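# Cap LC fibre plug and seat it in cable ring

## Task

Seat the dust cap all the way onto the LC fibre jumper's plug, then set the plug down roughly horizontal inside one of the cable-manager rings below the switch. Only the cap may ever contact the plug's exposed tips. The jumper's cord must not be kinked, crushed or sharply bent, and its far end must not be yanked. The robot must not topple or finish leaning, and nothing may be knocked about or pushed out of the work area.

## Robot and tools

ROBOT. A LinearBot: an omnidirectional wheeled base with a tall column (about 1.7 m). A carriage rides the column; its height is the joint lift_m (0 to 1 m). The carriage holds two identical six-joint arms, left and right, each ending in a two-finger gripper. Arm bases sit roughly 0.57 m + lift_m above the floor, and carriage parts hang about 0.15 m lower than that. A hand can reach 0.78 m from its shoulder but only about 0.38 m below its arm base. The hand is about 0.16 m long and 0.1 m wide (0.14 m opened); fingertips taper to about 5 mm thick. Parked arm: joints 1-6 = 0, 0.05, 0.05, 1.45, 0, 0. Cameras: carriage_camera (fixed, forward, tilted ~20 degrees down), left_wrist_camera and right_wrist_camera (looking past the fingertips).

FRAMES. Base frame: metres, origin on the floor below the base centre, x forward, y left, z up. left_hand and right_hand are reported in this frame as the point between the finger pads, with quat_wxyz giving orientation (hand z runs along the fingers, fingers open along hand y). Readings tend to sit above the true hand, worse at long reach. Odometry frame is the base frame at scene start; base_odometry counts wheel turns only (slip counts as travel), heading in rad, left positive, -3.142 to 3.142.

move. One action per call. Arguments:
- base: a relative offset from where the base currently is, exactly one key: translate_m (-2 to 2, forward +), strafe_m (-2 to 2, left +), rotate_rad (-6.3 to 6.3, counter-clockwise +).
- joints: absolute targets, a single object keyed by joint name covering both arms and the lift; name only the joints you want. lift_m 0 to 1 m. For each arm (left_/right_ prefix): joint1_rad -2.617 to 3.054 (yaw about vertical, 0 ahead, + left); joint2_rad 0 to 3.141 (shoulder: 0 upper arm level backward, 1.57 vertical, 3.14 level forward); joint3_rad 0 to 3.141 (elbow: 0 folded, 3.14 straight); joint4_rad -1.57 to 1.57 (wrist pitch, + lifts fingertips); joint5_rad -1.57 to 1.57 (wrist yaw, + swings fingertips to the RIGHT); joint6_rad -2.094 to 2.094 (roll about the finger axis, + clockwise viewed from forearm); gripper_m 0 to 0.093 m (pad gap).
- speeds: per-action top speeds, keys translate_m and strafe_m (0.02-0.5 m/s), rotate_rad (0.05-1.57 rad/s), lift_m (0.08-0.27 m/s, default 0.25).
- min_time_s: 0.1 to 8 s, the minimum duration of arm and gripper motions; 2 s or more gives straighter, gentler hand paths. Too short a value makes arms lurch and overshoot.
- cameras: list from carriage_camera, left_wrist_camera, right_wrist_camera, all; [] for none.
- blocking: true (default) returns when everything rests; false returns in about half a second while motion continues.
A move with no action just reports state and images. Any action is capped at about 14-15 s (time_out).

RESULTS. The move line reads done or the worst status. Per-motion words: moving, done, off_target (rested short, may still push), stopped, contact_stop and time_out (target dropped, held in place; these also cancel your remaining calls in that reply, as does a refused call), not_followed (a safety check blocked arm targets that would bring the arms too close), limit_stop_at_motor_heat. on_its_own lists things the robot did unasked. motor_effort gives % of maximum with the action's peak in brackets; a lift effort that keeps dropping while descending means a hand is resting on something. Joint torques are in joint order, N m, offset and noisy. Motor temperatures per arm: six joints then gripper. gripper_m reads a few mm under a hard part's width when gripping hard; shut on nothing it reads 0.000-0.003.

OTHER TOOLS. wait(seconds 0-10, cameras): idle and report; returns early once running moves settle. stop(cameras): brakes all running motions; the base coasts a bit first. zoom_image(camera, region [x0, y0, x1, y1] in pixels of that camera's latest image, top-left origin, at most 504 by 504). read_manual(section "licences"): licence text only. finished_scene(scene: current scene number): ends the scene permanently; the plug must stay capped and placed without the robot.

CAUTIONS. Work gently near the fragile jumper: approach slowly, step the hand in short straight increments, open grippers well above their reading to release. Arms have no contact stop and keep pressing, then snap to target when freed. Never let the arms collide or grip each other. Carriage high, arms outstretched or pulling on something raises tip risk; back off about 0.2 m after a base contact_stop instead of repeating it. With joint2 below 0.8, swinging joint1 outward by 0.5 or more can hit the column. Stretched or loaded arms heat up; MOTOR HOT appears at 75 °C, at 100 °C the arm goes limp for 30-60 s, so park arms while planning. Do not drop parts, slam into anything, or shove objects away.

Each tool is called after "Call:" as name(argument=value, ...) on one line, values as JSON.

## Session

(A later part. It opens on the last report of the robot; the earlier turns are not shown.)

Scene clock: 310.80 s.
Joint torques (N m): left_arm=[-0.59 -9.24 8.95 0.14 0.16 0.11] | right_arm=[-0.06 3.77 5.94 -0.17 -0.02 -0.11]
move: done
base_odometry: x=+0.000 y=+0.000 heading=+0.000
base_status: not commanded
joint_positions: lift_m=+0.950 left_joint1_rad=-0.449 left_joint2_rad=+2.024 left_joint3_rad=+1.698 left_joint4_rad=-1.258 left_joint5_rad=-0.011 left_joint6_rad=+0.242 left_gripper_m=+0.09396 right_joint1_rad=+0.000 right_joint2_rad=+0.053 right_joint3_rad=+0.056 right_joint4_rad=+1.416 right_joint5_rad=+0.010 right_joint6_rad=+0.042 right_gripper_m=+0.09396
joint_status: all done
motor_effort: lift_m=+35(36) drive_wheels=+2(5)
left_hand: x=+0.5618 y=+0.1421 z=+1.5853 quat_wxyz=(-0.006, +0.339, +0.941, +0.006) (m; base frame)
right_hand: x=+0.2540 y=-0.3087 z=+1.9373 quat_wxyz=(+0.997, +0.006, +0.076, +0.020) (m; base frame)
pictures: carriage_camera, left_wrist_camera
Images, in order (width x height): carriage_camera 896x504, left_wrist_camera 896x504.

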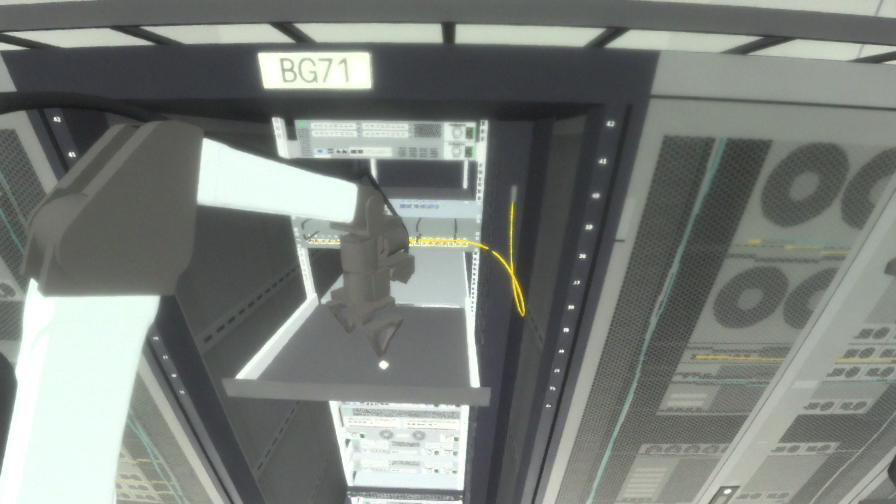

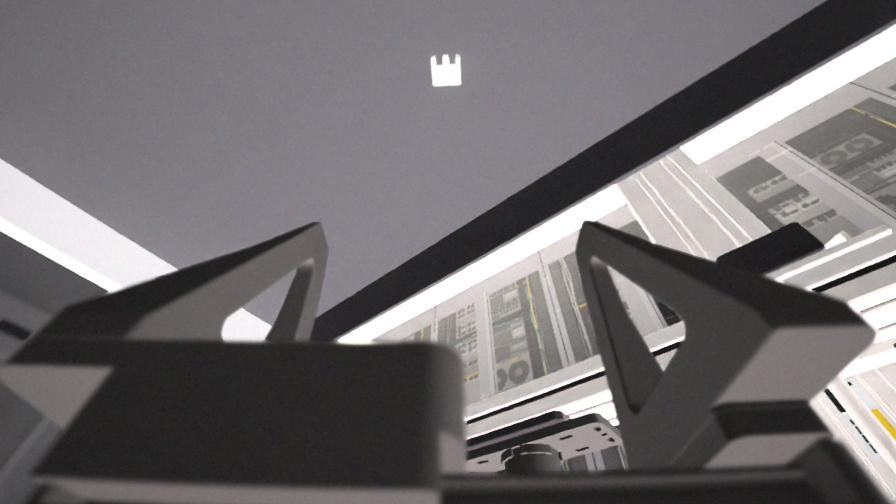

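Call:
move(joints={"left_joint1_rad": -0.471, "left_joint2_rad": 2.144, "left_joint3_rad": 1.898, "left_joint4_rad": -1.31, "left_joint5_rad": 0.011, "left_joint6_rad": 0.188}, min_time_s=1.5, cameras=["left_wrist_camera"])

Call:
move(joints={"lift_m": 0.91}, cameras=["carriage_camera", "left_wrist_camera"])

Call:
zoom_image(camera="left_wrist_camera", region=[300, 60, 600, 230])

Call:
zoom_image(camera="carriage_camera", region=[310, 280, 430, 400])

Scene clock: 382.67 s.
Joint torques (N m): left_arm=[-0.59 -8.84 10.02 0.15 0.19 -0.09] | right_arm=[-0.05 3.79 5.93 -0.17 -0.03 -0.11]
Motor temperatures (°C): left_arm=[29 45 50 36 29 33 32] | right_arm=[31 36 41 30 31 30 33]
move: done
base_odometry: x=+0.000 y=+0.000 heading=+0.000
base_status: not commanded
joint_positions: lift_m=+0.950 left_joint1_rad=-0.463 left_joint2_rad=+2.126 left_joint3_rad=+1.863 left_joint4_rad=-1.299 left_joint5_rad=-0.003 left_joint6_rad=+0.200 left_gripper_m=+0.09396 right_joint1_rad=+0.000 right_joint2_rad=+0.053 right_joint3_rad=+0.056 right_joint4_rad=+1.416 right_joint5_rad=+0.010 right_joint6_rad=+0.042 right_gripper_m=+0.09396
joint_status: all done
motor_effort: lift_m=+35(35) drive_wheels=+3(4)
left_hand: x=+0.5855 y=+0.1227 z=+1.5880 quat_wxyz=(+0.004, +0.325, +0.946, +0.001) (m; base frame)
right_hand: x=+0.2540 y=-0.3087 z=+1.9373 quat_wxyz=(+0.997, +0.006, +0.076, +0.020) (m; base frame)
pictures: left_wrist_camera
Images, in order (width x height): left_wrist_camera 896x504.

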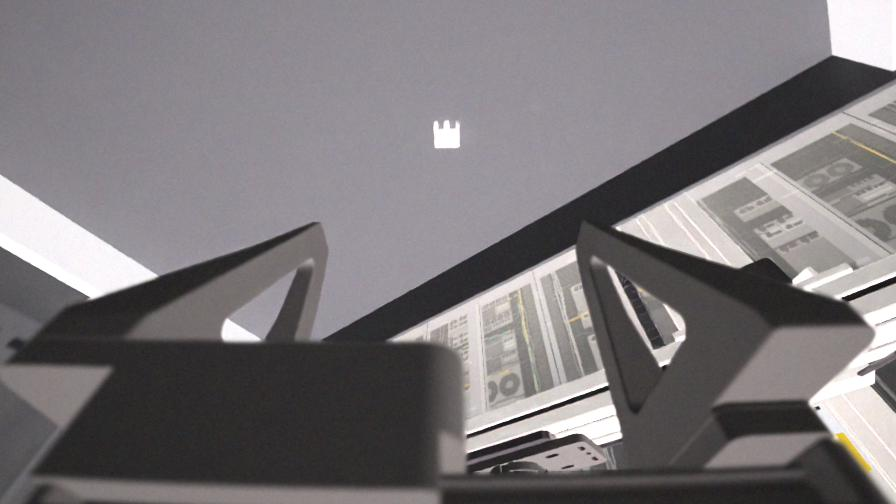

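Scene clock: 383.33 s.
Joint torques (N m): left_arm=[-0.59 -10.26 8.92 0.17 0.17 -0.09] | right_arm=[-0.08 3.81 5.94 -0.17 -0.02 -0.11]
move: done
base_odometry: x=+0.000 y=+0.000 heading=+0.000
base_status: not commanded
joint_positions: lift_m=+0.910 left_joint1_rad=-0.463 left_joint2_rad=+2.142 left_joint3_rad=+1.875 left_joint4_rad=-1.303 left_joint5_rad=+0.000 left_joint6_rad=+0.199 left_gripper_m=+0.09396 right_joint1_rad=+0.000 right_joint2_rad=+0.053 right_joint3_rad=+0.056 right_joint4_rad=+1.416 right_joint5_rad=+0.010 right_joint6_rad=+0.042 right_gripper_m=+0.09396
joint_status: all done
motor_effort: lift_m=+36(36) drive_wheels=-2(3)
left_hand: x=+0.5866 y=+0.1216 z=+1.5447 quat_wxyz=(+0.000, +0.325, +0.946, +0.000) (m; base frame)
right_hand: x=+0.2540 y=-0.3087 z=+1.8973 quat_wxyz=(+0.997, +0.006, +0.076, +0.020) (m; base frame)
pictures: carriage_camera, left_wrist_camera
Images, in order (width x height): carriage_camera 896x504, left_wrist_camera 896x504.

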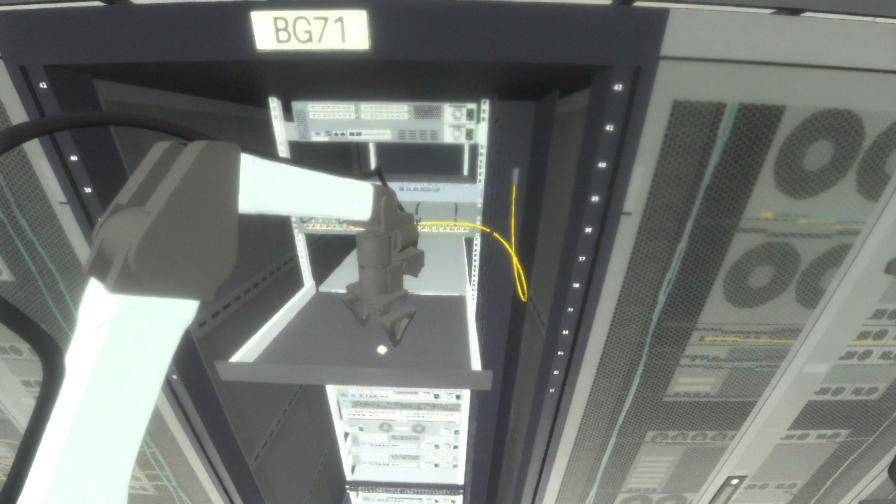

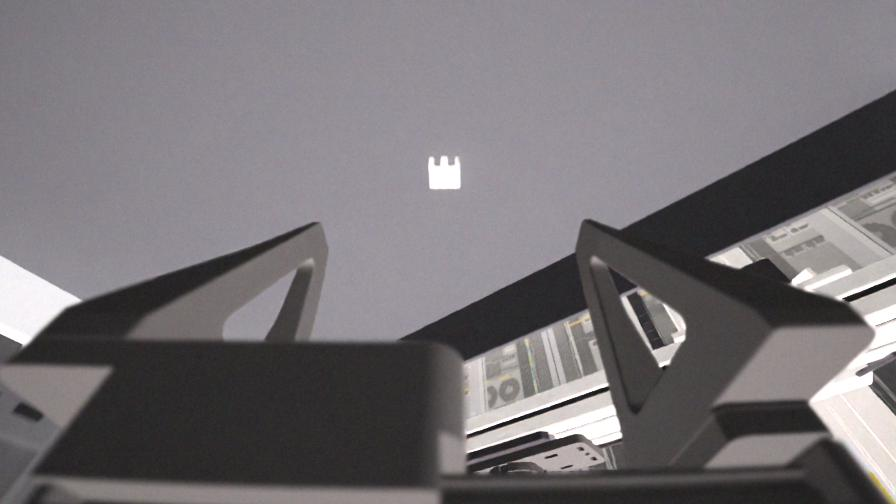

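Scaled by 1.680 from the camera's 896x504 image, which has a finer 1280x720 frame.

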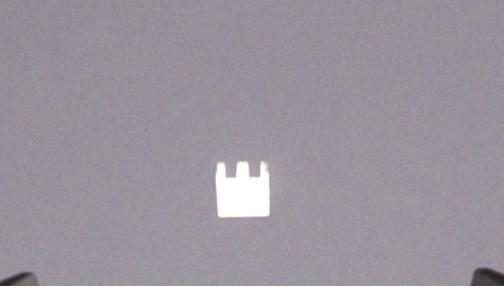

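Scaled by 4.200 from the camera's 896x504 image, which has a finer 1280x720 frame.

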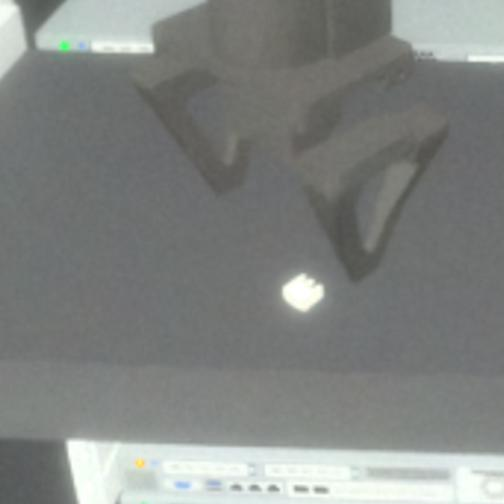

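Call:
move(joints={"lift_m": 0.889}, speeds={"lift_m": 0.08}, cameras=["carriage_camera", "left_wrist_camera"])

Call:
zoom_image(camera="left_wrist_camera", region=[300, 120, 600, 290])

Call:
zoom_image(camera="carriage_camera", region=[330, 280, 430, 380])

Scene clock: 405.30 s.
Joint torques (N m): left_arm=[-0.61 -10.26 8.88 0.19 0.17 -0.08] | right_arm=[-0.06 3.79 5.93 -0.17 -0.02 -0.11]
move: done
base_odometry: x=+0.000 y=+0.000 heading=+0.000
base_status: not commanded
joint_positions: lift_m=+0.889 left_joint1_rad=-0.463 left_joint2_rad=+2.142 left_joint3_rad=+1.876 left_joint4_rad=-1.305 left_joint5_rad=+0.000 left_joint6_rad=+0.199 left_gripper_m=+0.09396 right_joint1_rad=+0.000 right_joint2_rad=+0.053 right_joint3_rad=+0.056 right_joint4_rad=+1.416 right_joint5_rad=+0.010 right_joint6_rad=+0.042 right_gripper_m=+0.09396
joint_status: all done
motor_effort: lift_m=+34(36) drive_wheels=-1(3)
left_hand: x=+0.5865 y=+0.1217 z=+1.5241 quat_wxyz=(+0.000, +0.325, +0.946, +0.000) (m; base frame)
right_hand: x=+0.2540 y=-0.3087 z=+1.8764 quat_wxyz=(+0.997, +0.006, +0.076, +0.020) (m; base frame)
pictures: carriage_camera, left_wrist_camera
Images, in order (width x height): carriage_camera 896x504, left_wrist_camera 896x504.

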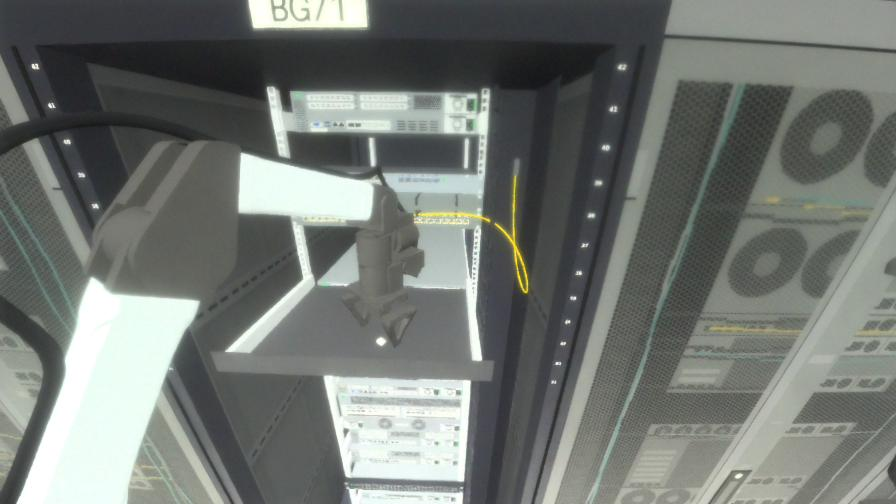

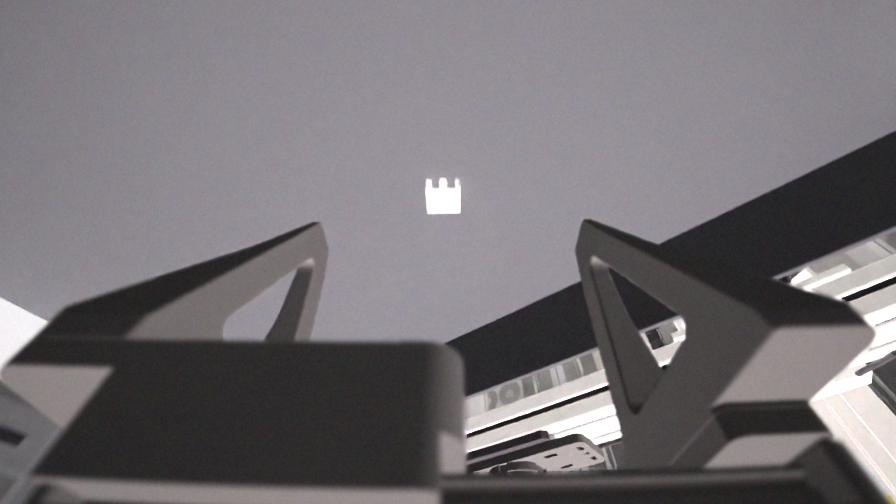

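Scaled by 1.680 from the camera's 896x504 image, which has a finer 1280x720 frame.

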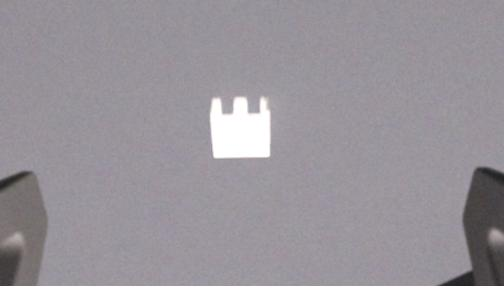

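Scaled by 5.040 from the camera's 896x504 image, which has a finer 1280x720 frame.

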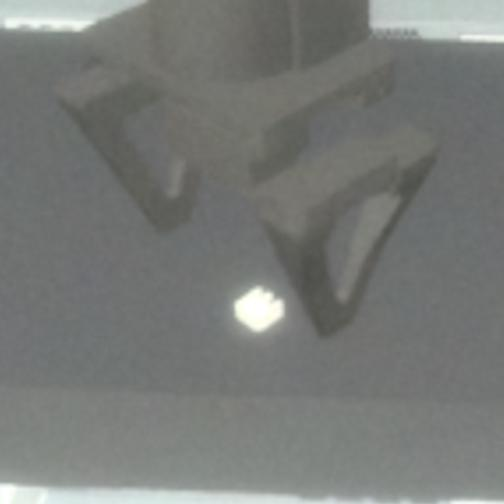

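Call:
move(joints={"left_joint1_rad": -0.461, "left_joint6_rad": 0.197, "lift_m": 0.881}, speeds={"lift_m": 0.08}, cameras=["carriage_camera", "left_wrist_camera"])

Call:
zoom_image(camera="left_wrist_camera", region=[300, 120, 600, 290])

Call:
zoom_image(camera="carriage_camera", region=[330, 280, 430, 380])

Scene clock: 419.23 s.
Joint torques (N m): left_arm=[0.21 -10.44 8.8 0.2 0.17 0] | right_arm=[-0.06 3.74 5.91 -0.14 -0.02 -0.11]
move: done
base_odometry: x=+0.000 y=+0.000 heading=+0.000
base_status: not commanded
joint_positions: lift_m=+0.881 left_joint1_rad=-0.463 left_joint2_rad=+2.144 left_joint3_rad=+1.877 left_joint4_rad=-1.306 left_joint5_rad=+0.000 left_joint6_rad=+0.199 left_gripper_m=+0.09396 right_joint1_rad=+0.000 right_joint2_rad=+0.053 right_joint3_rad=+0.056 right_joint4_rad=+1.416 right_joint5_rad=+0.010 right_joint6_rad=+0.042 right_gripper_m=+0.09396
joint_status: all done
motor_effort: lift_m=+35(36) drive_wheels=-2(3)
left_hand: x=+0.5862 y=+0.1217 z=+1.5155 quat_wxyz=(-0.001, +0.325, +0.946, +0.000) (m; base frame)
right_hand: x=+0.2540 y=-0.3087 z=+1.8683 quat_wxyz=(+0.997, +0.006, +0.076, +0.020) (m; base frame)
pictures: carriage_camera, left_wrist_camera
Images, in order (width x height): carriage_camera 896x504, left_wrist_camera 896x504.

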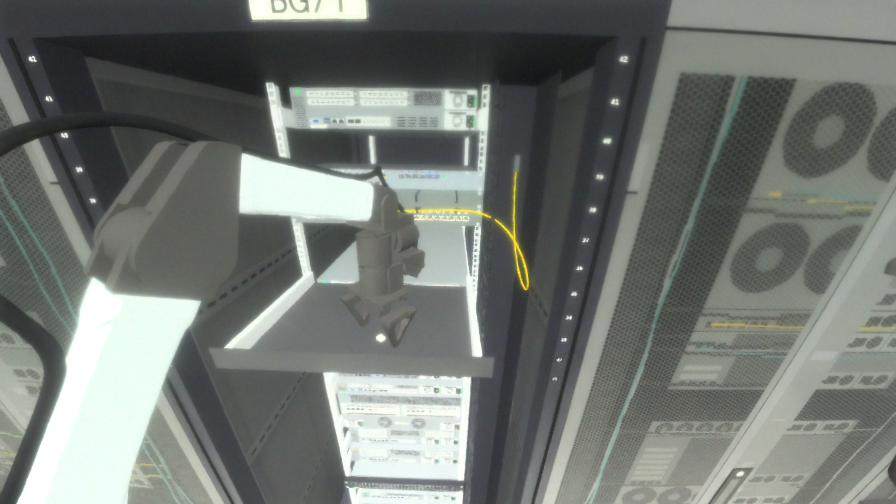

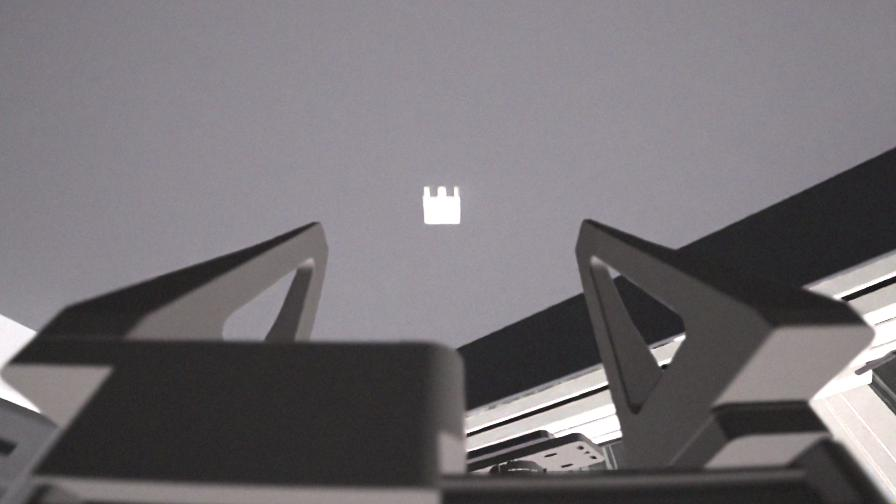

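Scaled by 1.680 from the camera's 896x504 image, which has a finer 1280x720 frame.

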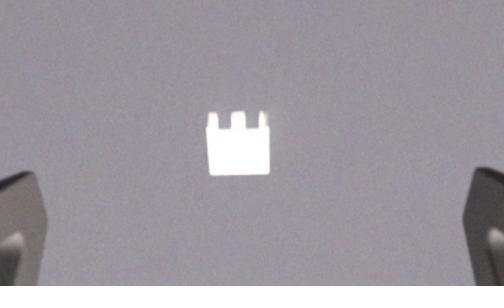

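Scaled by 5.040 from the camera's 896x504 image, which has a finer 1280x720 frame.

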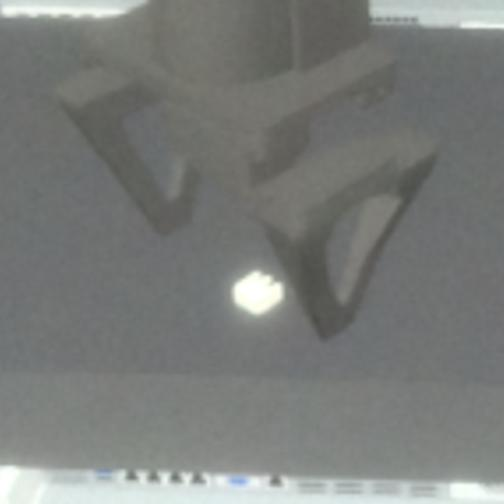

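Call:
move(joints={"left_joint1_rad": -0.445, "left_joint6_rad": 0.197, "lift_m": 0.876}, speeds={"lift_m": 0.08}, cameras=["left_wrist_camera"])

Call:
zoom_image(camera="left_wrist_camera", region=[300, 120, 600, 290])

Scene clock: 434.13 s.
Joint torques (N m): left_arm=[0.61 -10.58 8.7 0.22 0.16 0] | right_arm=[-0.05 3.81 5.93 -0.17 -0.02 -0.11]
move: done
base_odometry: x=+0.000 y=+0.000 heading=+0.000
base_status: not commanded
joint_positions: lift_m=+0.876 left_joint1_rad=-0.452 left_joint2_rad=+2.146 left_joint3_rad=+1.878 left_joint4_rad=-1.308 left_joint5_rad=+0.001 left_joint6_rad=+0.199 left_gripper_m=+0.09396 right_joint1_rad=+0.000 right_joint2_rad=+0.053 right_joint3_rad=+0.056 right_joint4_rad=+1.416 right_joint5_rad=+0.010 right_joint6_rad=+0.042 right_gripper_m=+0.09396
joint_status: all done
motor_effort: lift_m=+34(36) drive_wheels=-3(4)
left_hand: x=+0.5880 y=+0.1259 z=+1.5100 quat_wxyz=(-0.003, +0.320, +0.948, +0.000) (m; base frame)
right_hand: x=+0.2540 y=-0.3087 z=+1.8633 quat_wxyz=(+0.997, +0.006, +0.076, +0.020) (m; base frame)
pictures: left_wrist_camera
Images, in order (width x height): left_wrist_camera 896x504.

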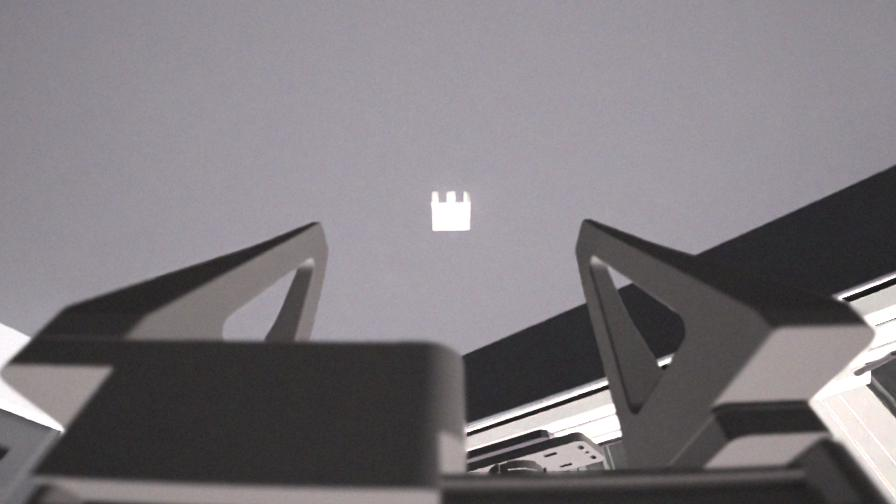

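Scaled by 1.680 from the camera's 896x504 image, which has a finer 1280x720 frame.

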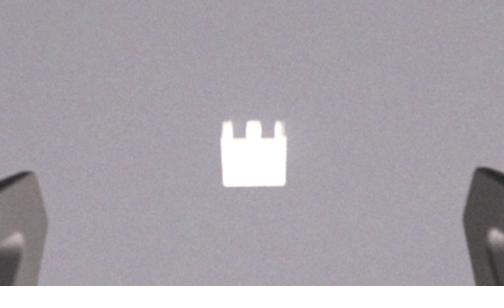

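Call:
move(joints={"lift_m": 0.87}, speeds={"lift_m": 0.08}, cameras=["carriage_camera", "left_wrist_camera"])

Call:
zoom_image(camera="left_wrist_camera", region=[300, 120, 600, 290])

Call:
zoom_image(camera="carriage_camera", region=[330, 280, 430, 380])

Scene clock: 453.43 s.
Joint torques (N m): left_arm=[0.61 -10.66 8.66 0.21 0.16 -0.01] | right_arm=[-0.06 3.75 5.98 -0.15 -0.02 -0.11]
Motor temperatures (°C): left_arm=[29 51 51 34 29 33 32] | right_arm=[31 36 41 30 31 30 33]
move: done
base_odometry: x=+0.000 y=+0.000 heading=+0.000
base_status: not commanded
joint_positions: lift_m=+0.870 left_joint1_rad=-0.452 left_joint2_rad=+2.147 left_joint3_rad=+1.878 left_joint4_rad=-1.309 left_joint5_rad=+0.001 left_joint6_rad=+0.199 left_gripper_m=+0.09396 right_joint1_rad=+0.000 right_joint2_rad=+0.053 right_joint3_rad=+0.056 right_joint4_rad=+1.416 right_joint5_rad=+0.010 right_joint6_rad=+0.042 right_gripper_m=+0.09396
joint_status: all done
motor_effort: lift_m=+35(36) drive_wheels=-1(4)
left_hand: x=+0.5878 y=+0.1260 z=+1.5036 quat_wxyz=(-0.004, +0.320, +0.948, +0.000) (m; base frame)
right_hand: x=+0.2541 y=-0.3087 z=+1.8573 quat_wxyz=(+0.997, +0.007, +0.076, +0.020) (m; base frame)
pictures: carriage_camera, left_wrist_camera
Images, in order (width x height): carriage_camera 896x504, left_wrist_camera 896x504.

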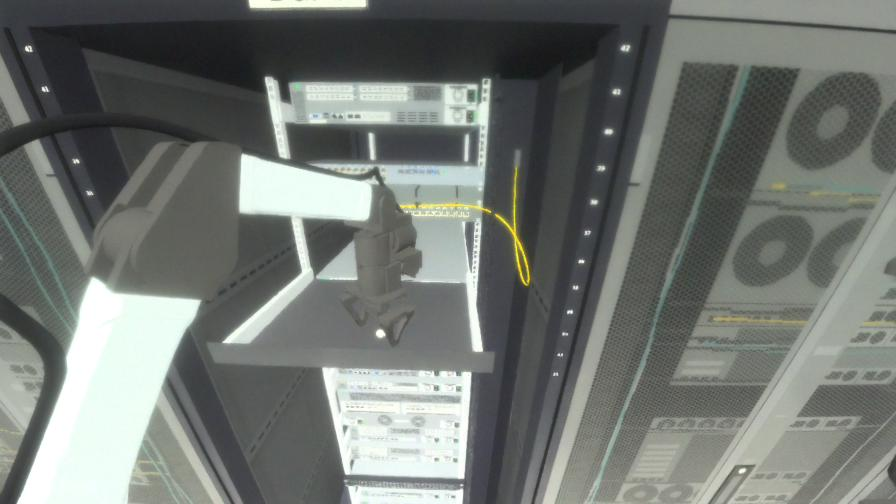

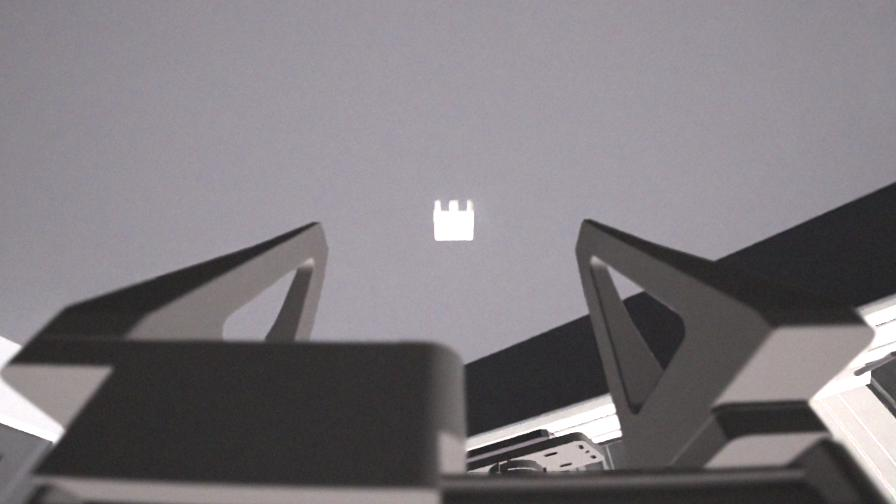

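Scaled by 1.680 from the camera's 896x504 image, which has a finer 1280x720 frame.

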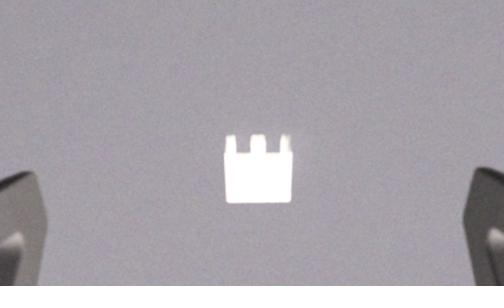

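Scaled by 5.040 from the camera's 896x504 image, which has a finer 1280x720 frame.

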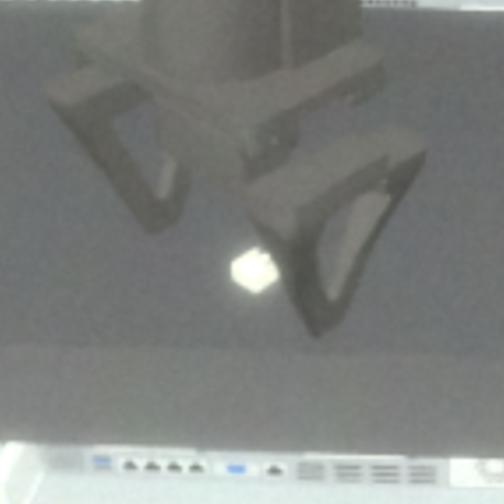

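Call:
move(joints={"left_joint2_rad": 2.112, "left_joint3_rad": 1.849, "left_joint4_rad": -1.285}, min_time_s=1, cameras=["left_wrist_camera"])

Call:
zoom_image(camera="left_wrist_camera", region=[300, 120, 600, 290])

Scene clock: 466.20 s.
Joint torques (N m): left_arm=[0.59 -13.26 5.55 0.38 0.16 -0.01] | right_arm=[-0.05 3.79 5.94 -0.16 -0.02 -0.11]
move: done
base_odometry: x=+0.000 y=+0.000 heading=+0.000
base_status: not commanded
joint_positions: lift_m=+0.870 left_joint1_rad=-0.452 left_joint2_rad=+2.147 left_joint3_rad=+1.865 left_joint4_rad=-1.299 left_joint5_rad=+0.001 left_joint6_rad=+0.199 left_gripper_m=+0.09396 right_joint1_rad=+0.000 right_joint2_rad=+0.053 right_joint3_rad=+0.056 right_joint4_rad=+1.416 right_joint5_rad=+0.010 right_joint6_rad=+0.042 right_gripper_m=+0.09396
joint_status: all done
motor_effort: lift_m=+35(35) drive_wheels=-1(5)
left_hand: x=+0.5870 y=+0.1263 z=+1.5003 quat_wxyz=(-0.005, +0.320, +0.948, +0.000) (m; base frame)
right_hand: x=+0.2541 y=-0.3087 z=+1.8573 quat_wxyz=(+0.997, +0.007, +0.076, +0.020) (m; base frame)
pictures: left_wrist_camera
Images, in order (width x height): left_wrist_camera 896x504.

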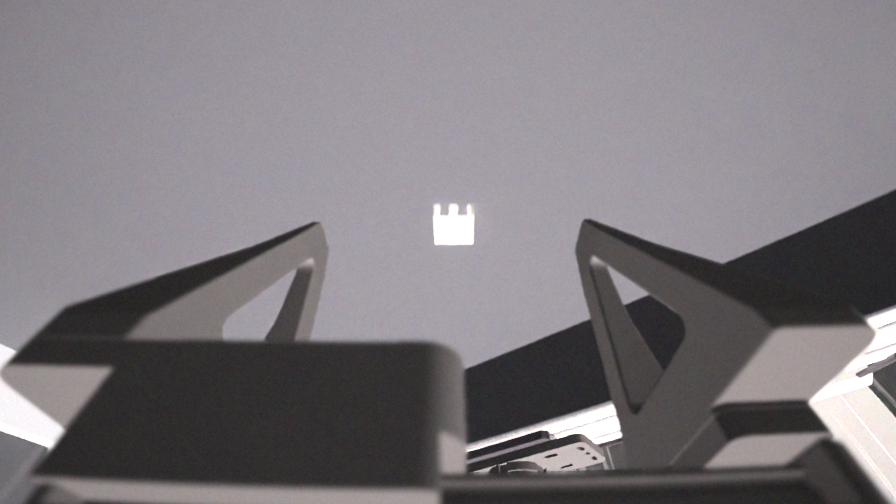

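Scaled by 1.680 from the camera's 896x504 image, which has a finer 1280x720 frame.

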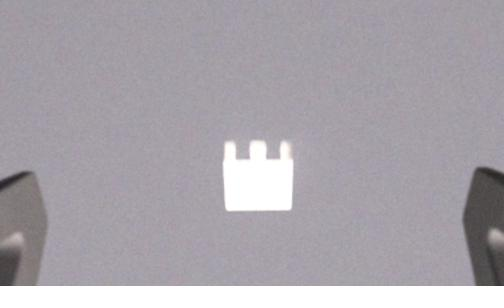

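Call:
move(joints={"left_joint2_rad": 2.075, "left_joint3_rad": 1.842, "left_joint4_rad": -1.272}, min_time_s=1, cameras=["left_wrist_camera"])

Call:
zoom_image(camera="left_wrist_camera", region=[300, 120, 600, 290])

Scene clock: 475.33 s.
Joint torques (N m): left_arm=[0.59 -13.85 5.65 0.44 0.16 -0.01] | right_arm=[-0.05 3.79 5.93 -0.16 -0.01 -0.12]
move: done
base_odometry: x=+0.000 y=+0.000 heading=+0.000
base_status: not commanded
joint_positions: lift_m=+0.870 left_joint1_rad=-0.452 left_joint2_rad=+2.119 left_joint3_rad=+1.857 left_joint4_rad=-1.284 left_joint5_rad=+0.001 left_joint6_rad=+0.199 left_gripper_m=+0.09396 right_joint1_rad=+0.000 right_joint2_rad=+0.053 right_joint3_rad=+0.056 right_joint4_rad=+1.416 right_joint5_rad=+0.010 right_joint6_rad=+0.042 right_gripper_m=+0.09396
joint_status: all done
motor_effort: lift_m=+35(35) drive_wheels=+1(5)
left_hand: x=+0.5894 y=+0.1252 z=+1.5094 quat_wxyz=(+0.012, +0.320, +0.948, -0.002) (m; base frame)
right_hand: x=+0.2541 y=-0.3087 z=+1.8573 quat_wxyz=(+0.997, +0.007, +0.076, +0.020) (m; base frame)
pictures: left_wrist_camera
Images, in order (width x height): left_wrist_camera 896x504.

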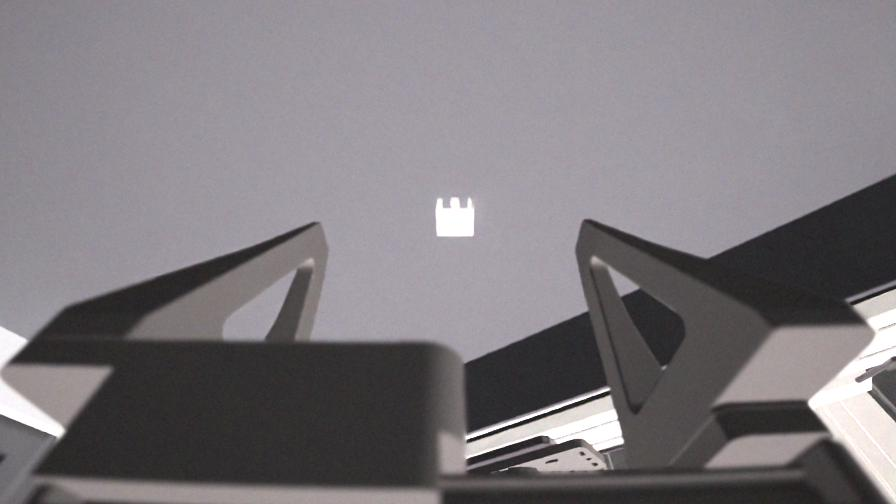

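Scaled by 1.680 from the camera's 896x504 image, which has a finer 1280x720 frame.

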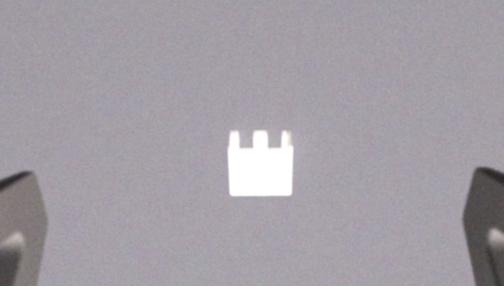

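Call:
move(joints={"left_joint2_rad": 2.075, "left_joint3_rad": 1.812, "left_joint4_rad": -1.267}, min_time_s=1, cameras=["left_wrist_camera"])

Call:
zoom_image(camera="left_wrist_camera", region=[300, 120, 600, 290])

Scene clock: 481.67 s.
Joint torques (N m): left_arm=[0.59 -13.78 5.56 0.39 0.16 -0.01] | right_arm=[-0.02 3.79 5.91 -0.17 -0.02 -0.11]
Motor temperatures (°C): left_arm=[29 56 50 34 29 33 32] | right_arm=[31 36 41 30 31 30 33]
move: done
base_odometry: x=+0.000 y=+0.000 heading=+0.000
base_status: not commanded
joint_positions: lift_m=+0.870 left_joint1_rad=-0.452 left_joint2_rad=+2.119 left_joint3_rad=+1.828 left_joint4_rad=-1.280 left_joint5_rad=+0.001 left_joint6_rad=+0.199 left_gripper_m=+0.09396 right_joint1_rad=+0.000 right_joint2_rad=+0.053 right_joint3_rad=+0.056 right_joint4_rad=+1.416 right_joint5_rad=+0.010 right_joint6_rad=+0.042 right_gripper_m=+0.09396
joint_status: all done
motor_effort: lift_m=+35(35) drive_wheels=-1(5)
left_hand: x=+0.5835 y=+0.1280 z=+1.5020 quat_wxyz=(+0.000, +0.320, +0.948, +0.000) (m; base frame)
right_hand: x=+0.2541 y=-0.3087 z=+1.8573 quat_wxyz=(+0.997, +0.007, +0.076, +0.020) (m; base frame)
pictures: left_wrist_camera
Images, in order (width x height): left_wrist_camera 896x504.

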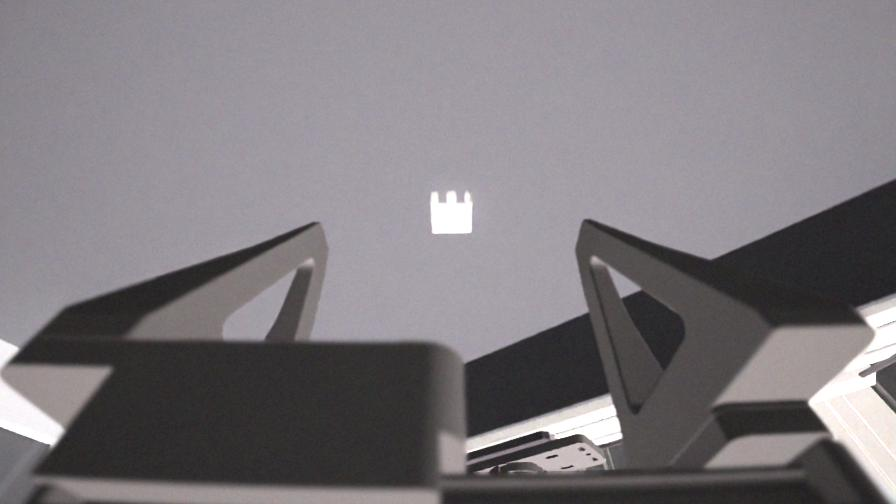

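Scaled by 1.680 from the camera's 896x504 image, which has a finer 1280x720 frame.

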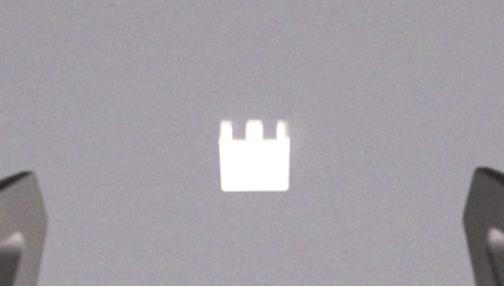

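Call:
move(joints={"lift_m": 0.866}, speeds={"lift_m": 0.08}, cameras=["left_wrist_camera"])

Call:
zoom_image(camera="left_wrist_camera", region=[300, 120, 600, 290])

Call:
move(joints={"lift_m": 0.863}, speeds={"lift_m": 0.08}, cameras=["left_wrist_camera"])

Call:
zoom_image(camera="left_wrist_camera", region=[300, 120, 600, 290])

Scene clock: 496.37 s.
Joint torques (N m): left_arm=[0.58 -13.31 5.6 0.39 0.14 0] | right_arm=[-0.06 3.78 5.91 -0.17 -0.02 -0.11]
Motor temperatures (°C): left_arm=[29 59 48 34 29 33 32] | right_arm=[31 36 41 30 31 30 33]
move: done
base_odometry: x=+0.000 y=+0.000 heading=+0.000
base_status: not commanded
joint_positions: lift_m=+0.866 left_joint1_rad=-0.451 left_joint2_rad=+2.114 left_joint3_rad=+1.828 left_joint4_rad=-1.278 left_joint5_rad=+0.002 left_joint6_rad=+0.199 left_gripper_m=+0.09396 right_joint1_rad=+0.000 right_joint2_rad=+0.053 right_joint3_rad=+0.056 right_joint4_rad=+1.416 right_joint5_rad=+0.010 right_joint6_rad=+0.042 right_gripper_m=+0.09396
joint_status: all done
motor_effort: lift_m=+34(36) drive_wheels=+2(4)
left_hand: x=+0.5840 y=+0.1277 z=+1.5001 quat_wxyz=(+0.003, +0.319, +0.948, -0.002) (m; base frame)
right_hand: x=+0.2541 y=-0.3087 z=+1.8534 quat_wxyz=(+0.997, +0.007, +0.076, +0.020) (m; base frame)
pictures: left_wrist_camera
Images, in order (width x height): left_wrist_camera 896x504.

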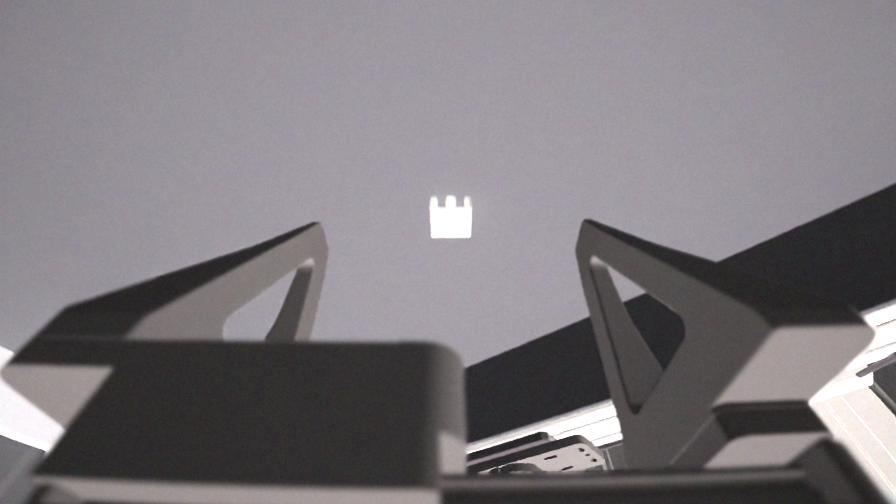

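Scaled by 1.680 from the camera's 896x504 image, which has a finer 1280x720 frame.

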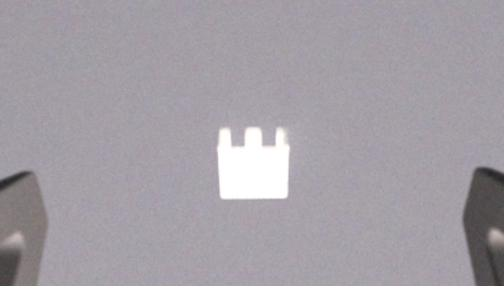

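Scene clock: 496.77 s.
Joint torques (N m): left_arm=[0.58 -12.74 5.61 0.41 0.14 0] | right_arm=[-0.05 3.81 5.91 -0.16 -0.02 -0.12]
Motor temperatures (°C): left_arm=[29 59 48 34 29 33 32] | right_arm=[31 36 41 30 31 30 33]
move: done
base_odometry: x=+0.000 y=+0.000 heading=+0.000
base_status: not commanded
joint_positions: lift_m=+0.863 left_joint1_rad=-0.451 left_joint2_rad=+2.107 left_joint3_rad=+1.828 left_joint4_rad=-1.278 left_joint5_rad=+0.003 left_joint6_rad=+0.199 left_gripper_m=+0.09396 right_joint1_rad=+0.000 right_joint2_rad=+0.053 right_joint3_rad=+0.056 right_joint4_rad=+1.416 right_joint5_rad=+0.010 right_joint6_rad=+0.042 right_gripper_m=+0.09396
joint_status: all done
motor_effort: lift_m=+33(35) drive_wheels=+1(6)
left_hand: x=+0.5841 y=+0.1275 z=+1.4999 quat_wxyz=(+0.007, +0.319, +0.948, -0.002) (m; base frame)
right_hand: x=+0.2541 y=-0.3087 z=+1.8504 quat_wxyz=(+0.997, +0.007, +0.076, +0.020) (m; base frame)
pictures: left_wrist_camera
Images, in order (width x height): left_wrist_camera 896x504.

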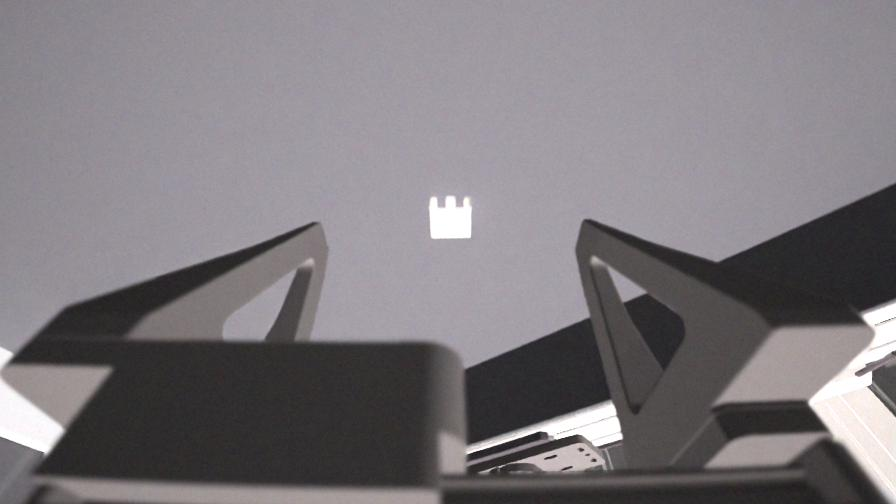

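Scaled by 1.680 from the camera's 896x504 image, which has a finer 1280x720 frame.

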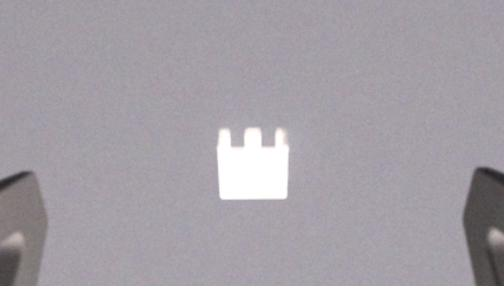

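Call:
move(joints={"lift_m": 0.8695}, speeds={"lift_m": 0.08})

Call:
move(joints={"left_gripper_m": 0.022}, min_time_s=2, cameras=["left_wrist_camera"])

Call:
zoom_image(camera="left_wrist_camera", region=[380, 140, 520, 260])

Scene clock: 505.10 s.
Joint torques (N m): left_arm=[0.55 -12.49 6 0.37 0.14 0] | right_arm=[-0.03 3.79 5.91 -0.14 -0.02 -0.11]
Motor temperatures (°C): left_arm=[29 61 48 34 29 33 32] | right_arm=[31 36 41 30 31 30 33]
move: done
base_odometry: x=+0.000 y=+0.000 heading=+0.000
base_status: not commanded
joint_positions: lift_m=+0.870 left_joint1_rad=-0.451 left_joint2_rad=+2.104 left_joint3_rad=+1.823 left_joint4_rad=-1.275 left_joint5_rad=+0.003 left_joint6_rad=+0.199 left_gripper_m=+0.09396 right_joint1_rad=+0.000 right_joint2_rad=+0.053 right_joint3_rad=+0.056 right_joint4_rad=+1.416 right_joint5_rad=+0.010 right_joint6_rad=+0.042 right_gripper_m=+0.09396
joint_status: all done
motor_effort: lift_m=+35(43) drive_wheels=-1(3)
left_hand: x=+0.5840 y=+0.1275 z=+1.5061 quat_wxyz=(+0.007, +0.319, +0.948, -0.002) (m; base frame)
right_hand: x=+0.2541 y=-0.3087 z=+1.8568 quat_wxyz=(+0.997, +0.007, +0.076, +0.020) (m; base frame)
pictures: none

Scene clock: 507.40 s.
Joint torques (N m): left_arm=[0.58 -12.48 5.97 0.36 0.14 0.01] | right_arm=[-0.05 3.78 5.94 -0.16 -0.02 -0.11]
Motor temperatures (°C): left_arm=[29 60 48 33 29 33 32] | right_arm=[31 36 41 30 31 30 33]
move: done
base_odometry: x=+0.000 y=+0.000 heading=+0.000
base_status: not commanded
joint_positions: lift_m=+0.870 left_joint1_rad=-0.451 left_joint2_rad=+2.104 left_joint3_rad=+1.823 left_joint4_rad=-1.275 left_joint5_rad=+0.003 left_joint6_rad=+0.199 left_gripper_m=+0.02213 right_joint1_rad=+0.000 right_joint2_rad=+0.053 right_joint3_rad=+0.056 right_joint4_rad=+1.416 right_joint5_rad=+0.010 right_joint6_rad=+0.042 right_gripper_m=+0.09396
joint_status: all done
motor_effort: lift_m=+35(35) drive_wheels=+3(4)
left_hand: x=+0.5840 y=+0.1275 z=+1.5061 quat_wxyz=(+0.007, +0.319, +0.948, -0.002) (m; base frame)
right_hand: x=+0.2541 y=-0.3087 z=+1.8568 quat_wxyz=(+0.997, +0.007, +0.076, +0.020) (m; base frame)
pictures: left_wrist_camera
Images, in order (width x height): left_wrist_camera 896x504.

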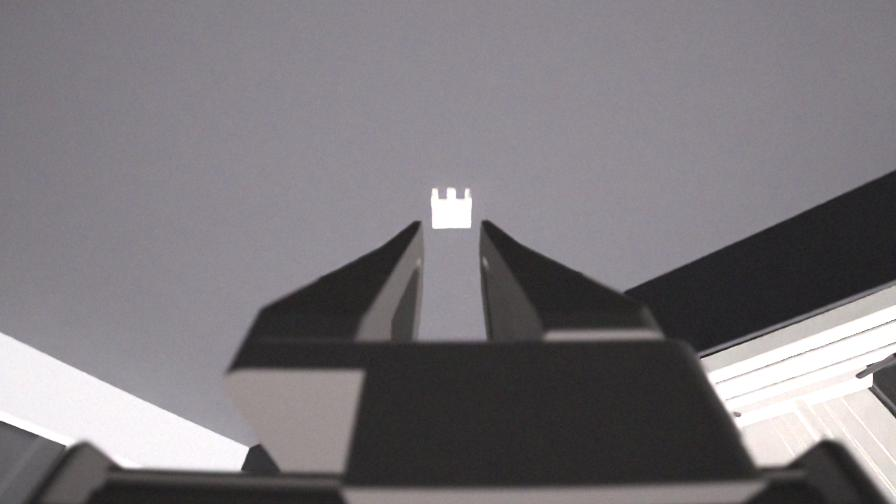

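Scaled by 3.600 from the camera's 896x504 image, which has a finer 1280x720 frame.

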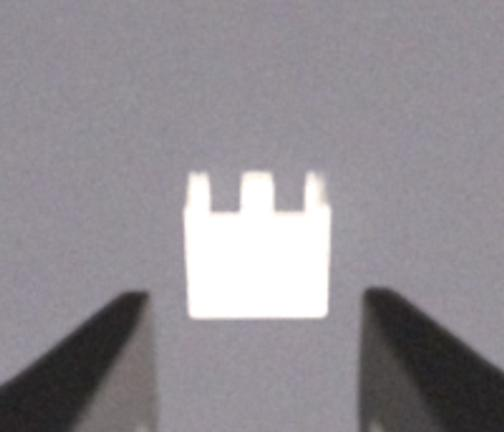

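Call:
move(joints={"left_joint2_rad": 2.139, "left_joint3_rad": 1.902, "left_joint4_rad": -1.304}, min_time_s=1, cameras=["left_wrist_camera"])

Call:
zoom_image(camera="left_wrist_camera", region=[380, 140, 520, 260])

Scene clock: 530.30 s.
Joint torques (N m): left_arm=[0.57 -8.99 10.14 0.18 0.13 0] | right_arm=[-0.06 3.79 5.94 -0.16 -0.02 -0.11]
Motor temperatures (°C): left_arm=[29 57 48 33 29 33 32] | right_arm=[31 36 41 30 31 30 33]
move: done
base_odometry: x=+0.000 y=+0.000 heading=+0.000
base_status: not commanded
joint_positions: lift_m=+0.870 left_joint1_rad=-0.451 left_joint2_rad=+2.123 left_joint3_rad=+1.866 left_joint4_rad=-1.292 left_joint5_rad=+0.003 left_joint6_rad=+0.199 left_gripper_m=+0.02213 right_joint1_rad=+0.000 right_joint2_rad=+0.053 right_joint3_rad=+0.056 right_joint4_rad=+1.416 right_joint5_rad=+0.010 right_joint6_rad=+0.042 right_gripper_m=+0.09396
joint_status: all done
motor_effort: lift_m=+35(35) drive_wheels=+5(5)
left_hand: x=+0.5894 y=+0.1249 z=+1.5098 quat_wxyz=(+0.011, +0.319, +0.948, -0.003) (m; base frame)
right_hand: x=+0.2541 y=-0.3087 z=+1.8568 quat_wxyz=(+0.997, +0.007, +0.076, +0.020) (m; base frame)
pictures: left_wrist_camera
Images, in order (width x height): left_wrist_camera 896x504.

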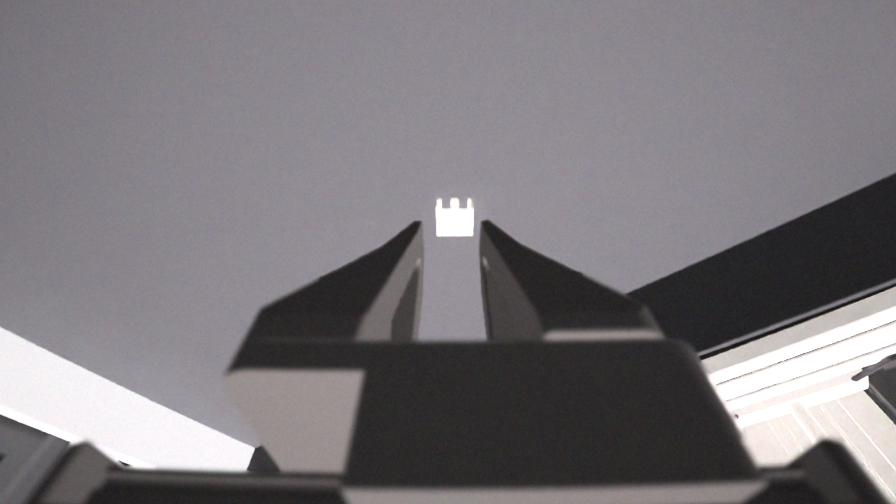

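Scaled by 3.600 from the camera's 896x504 image, which has a finer 1280x720 frame.

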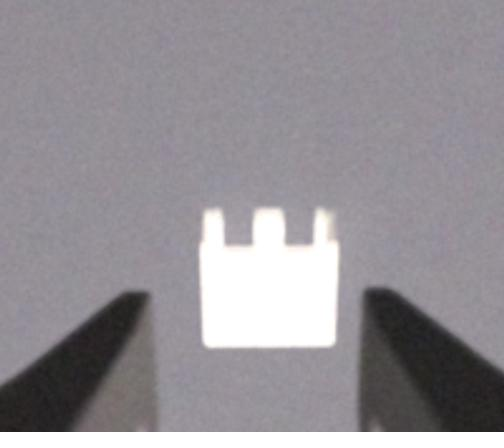

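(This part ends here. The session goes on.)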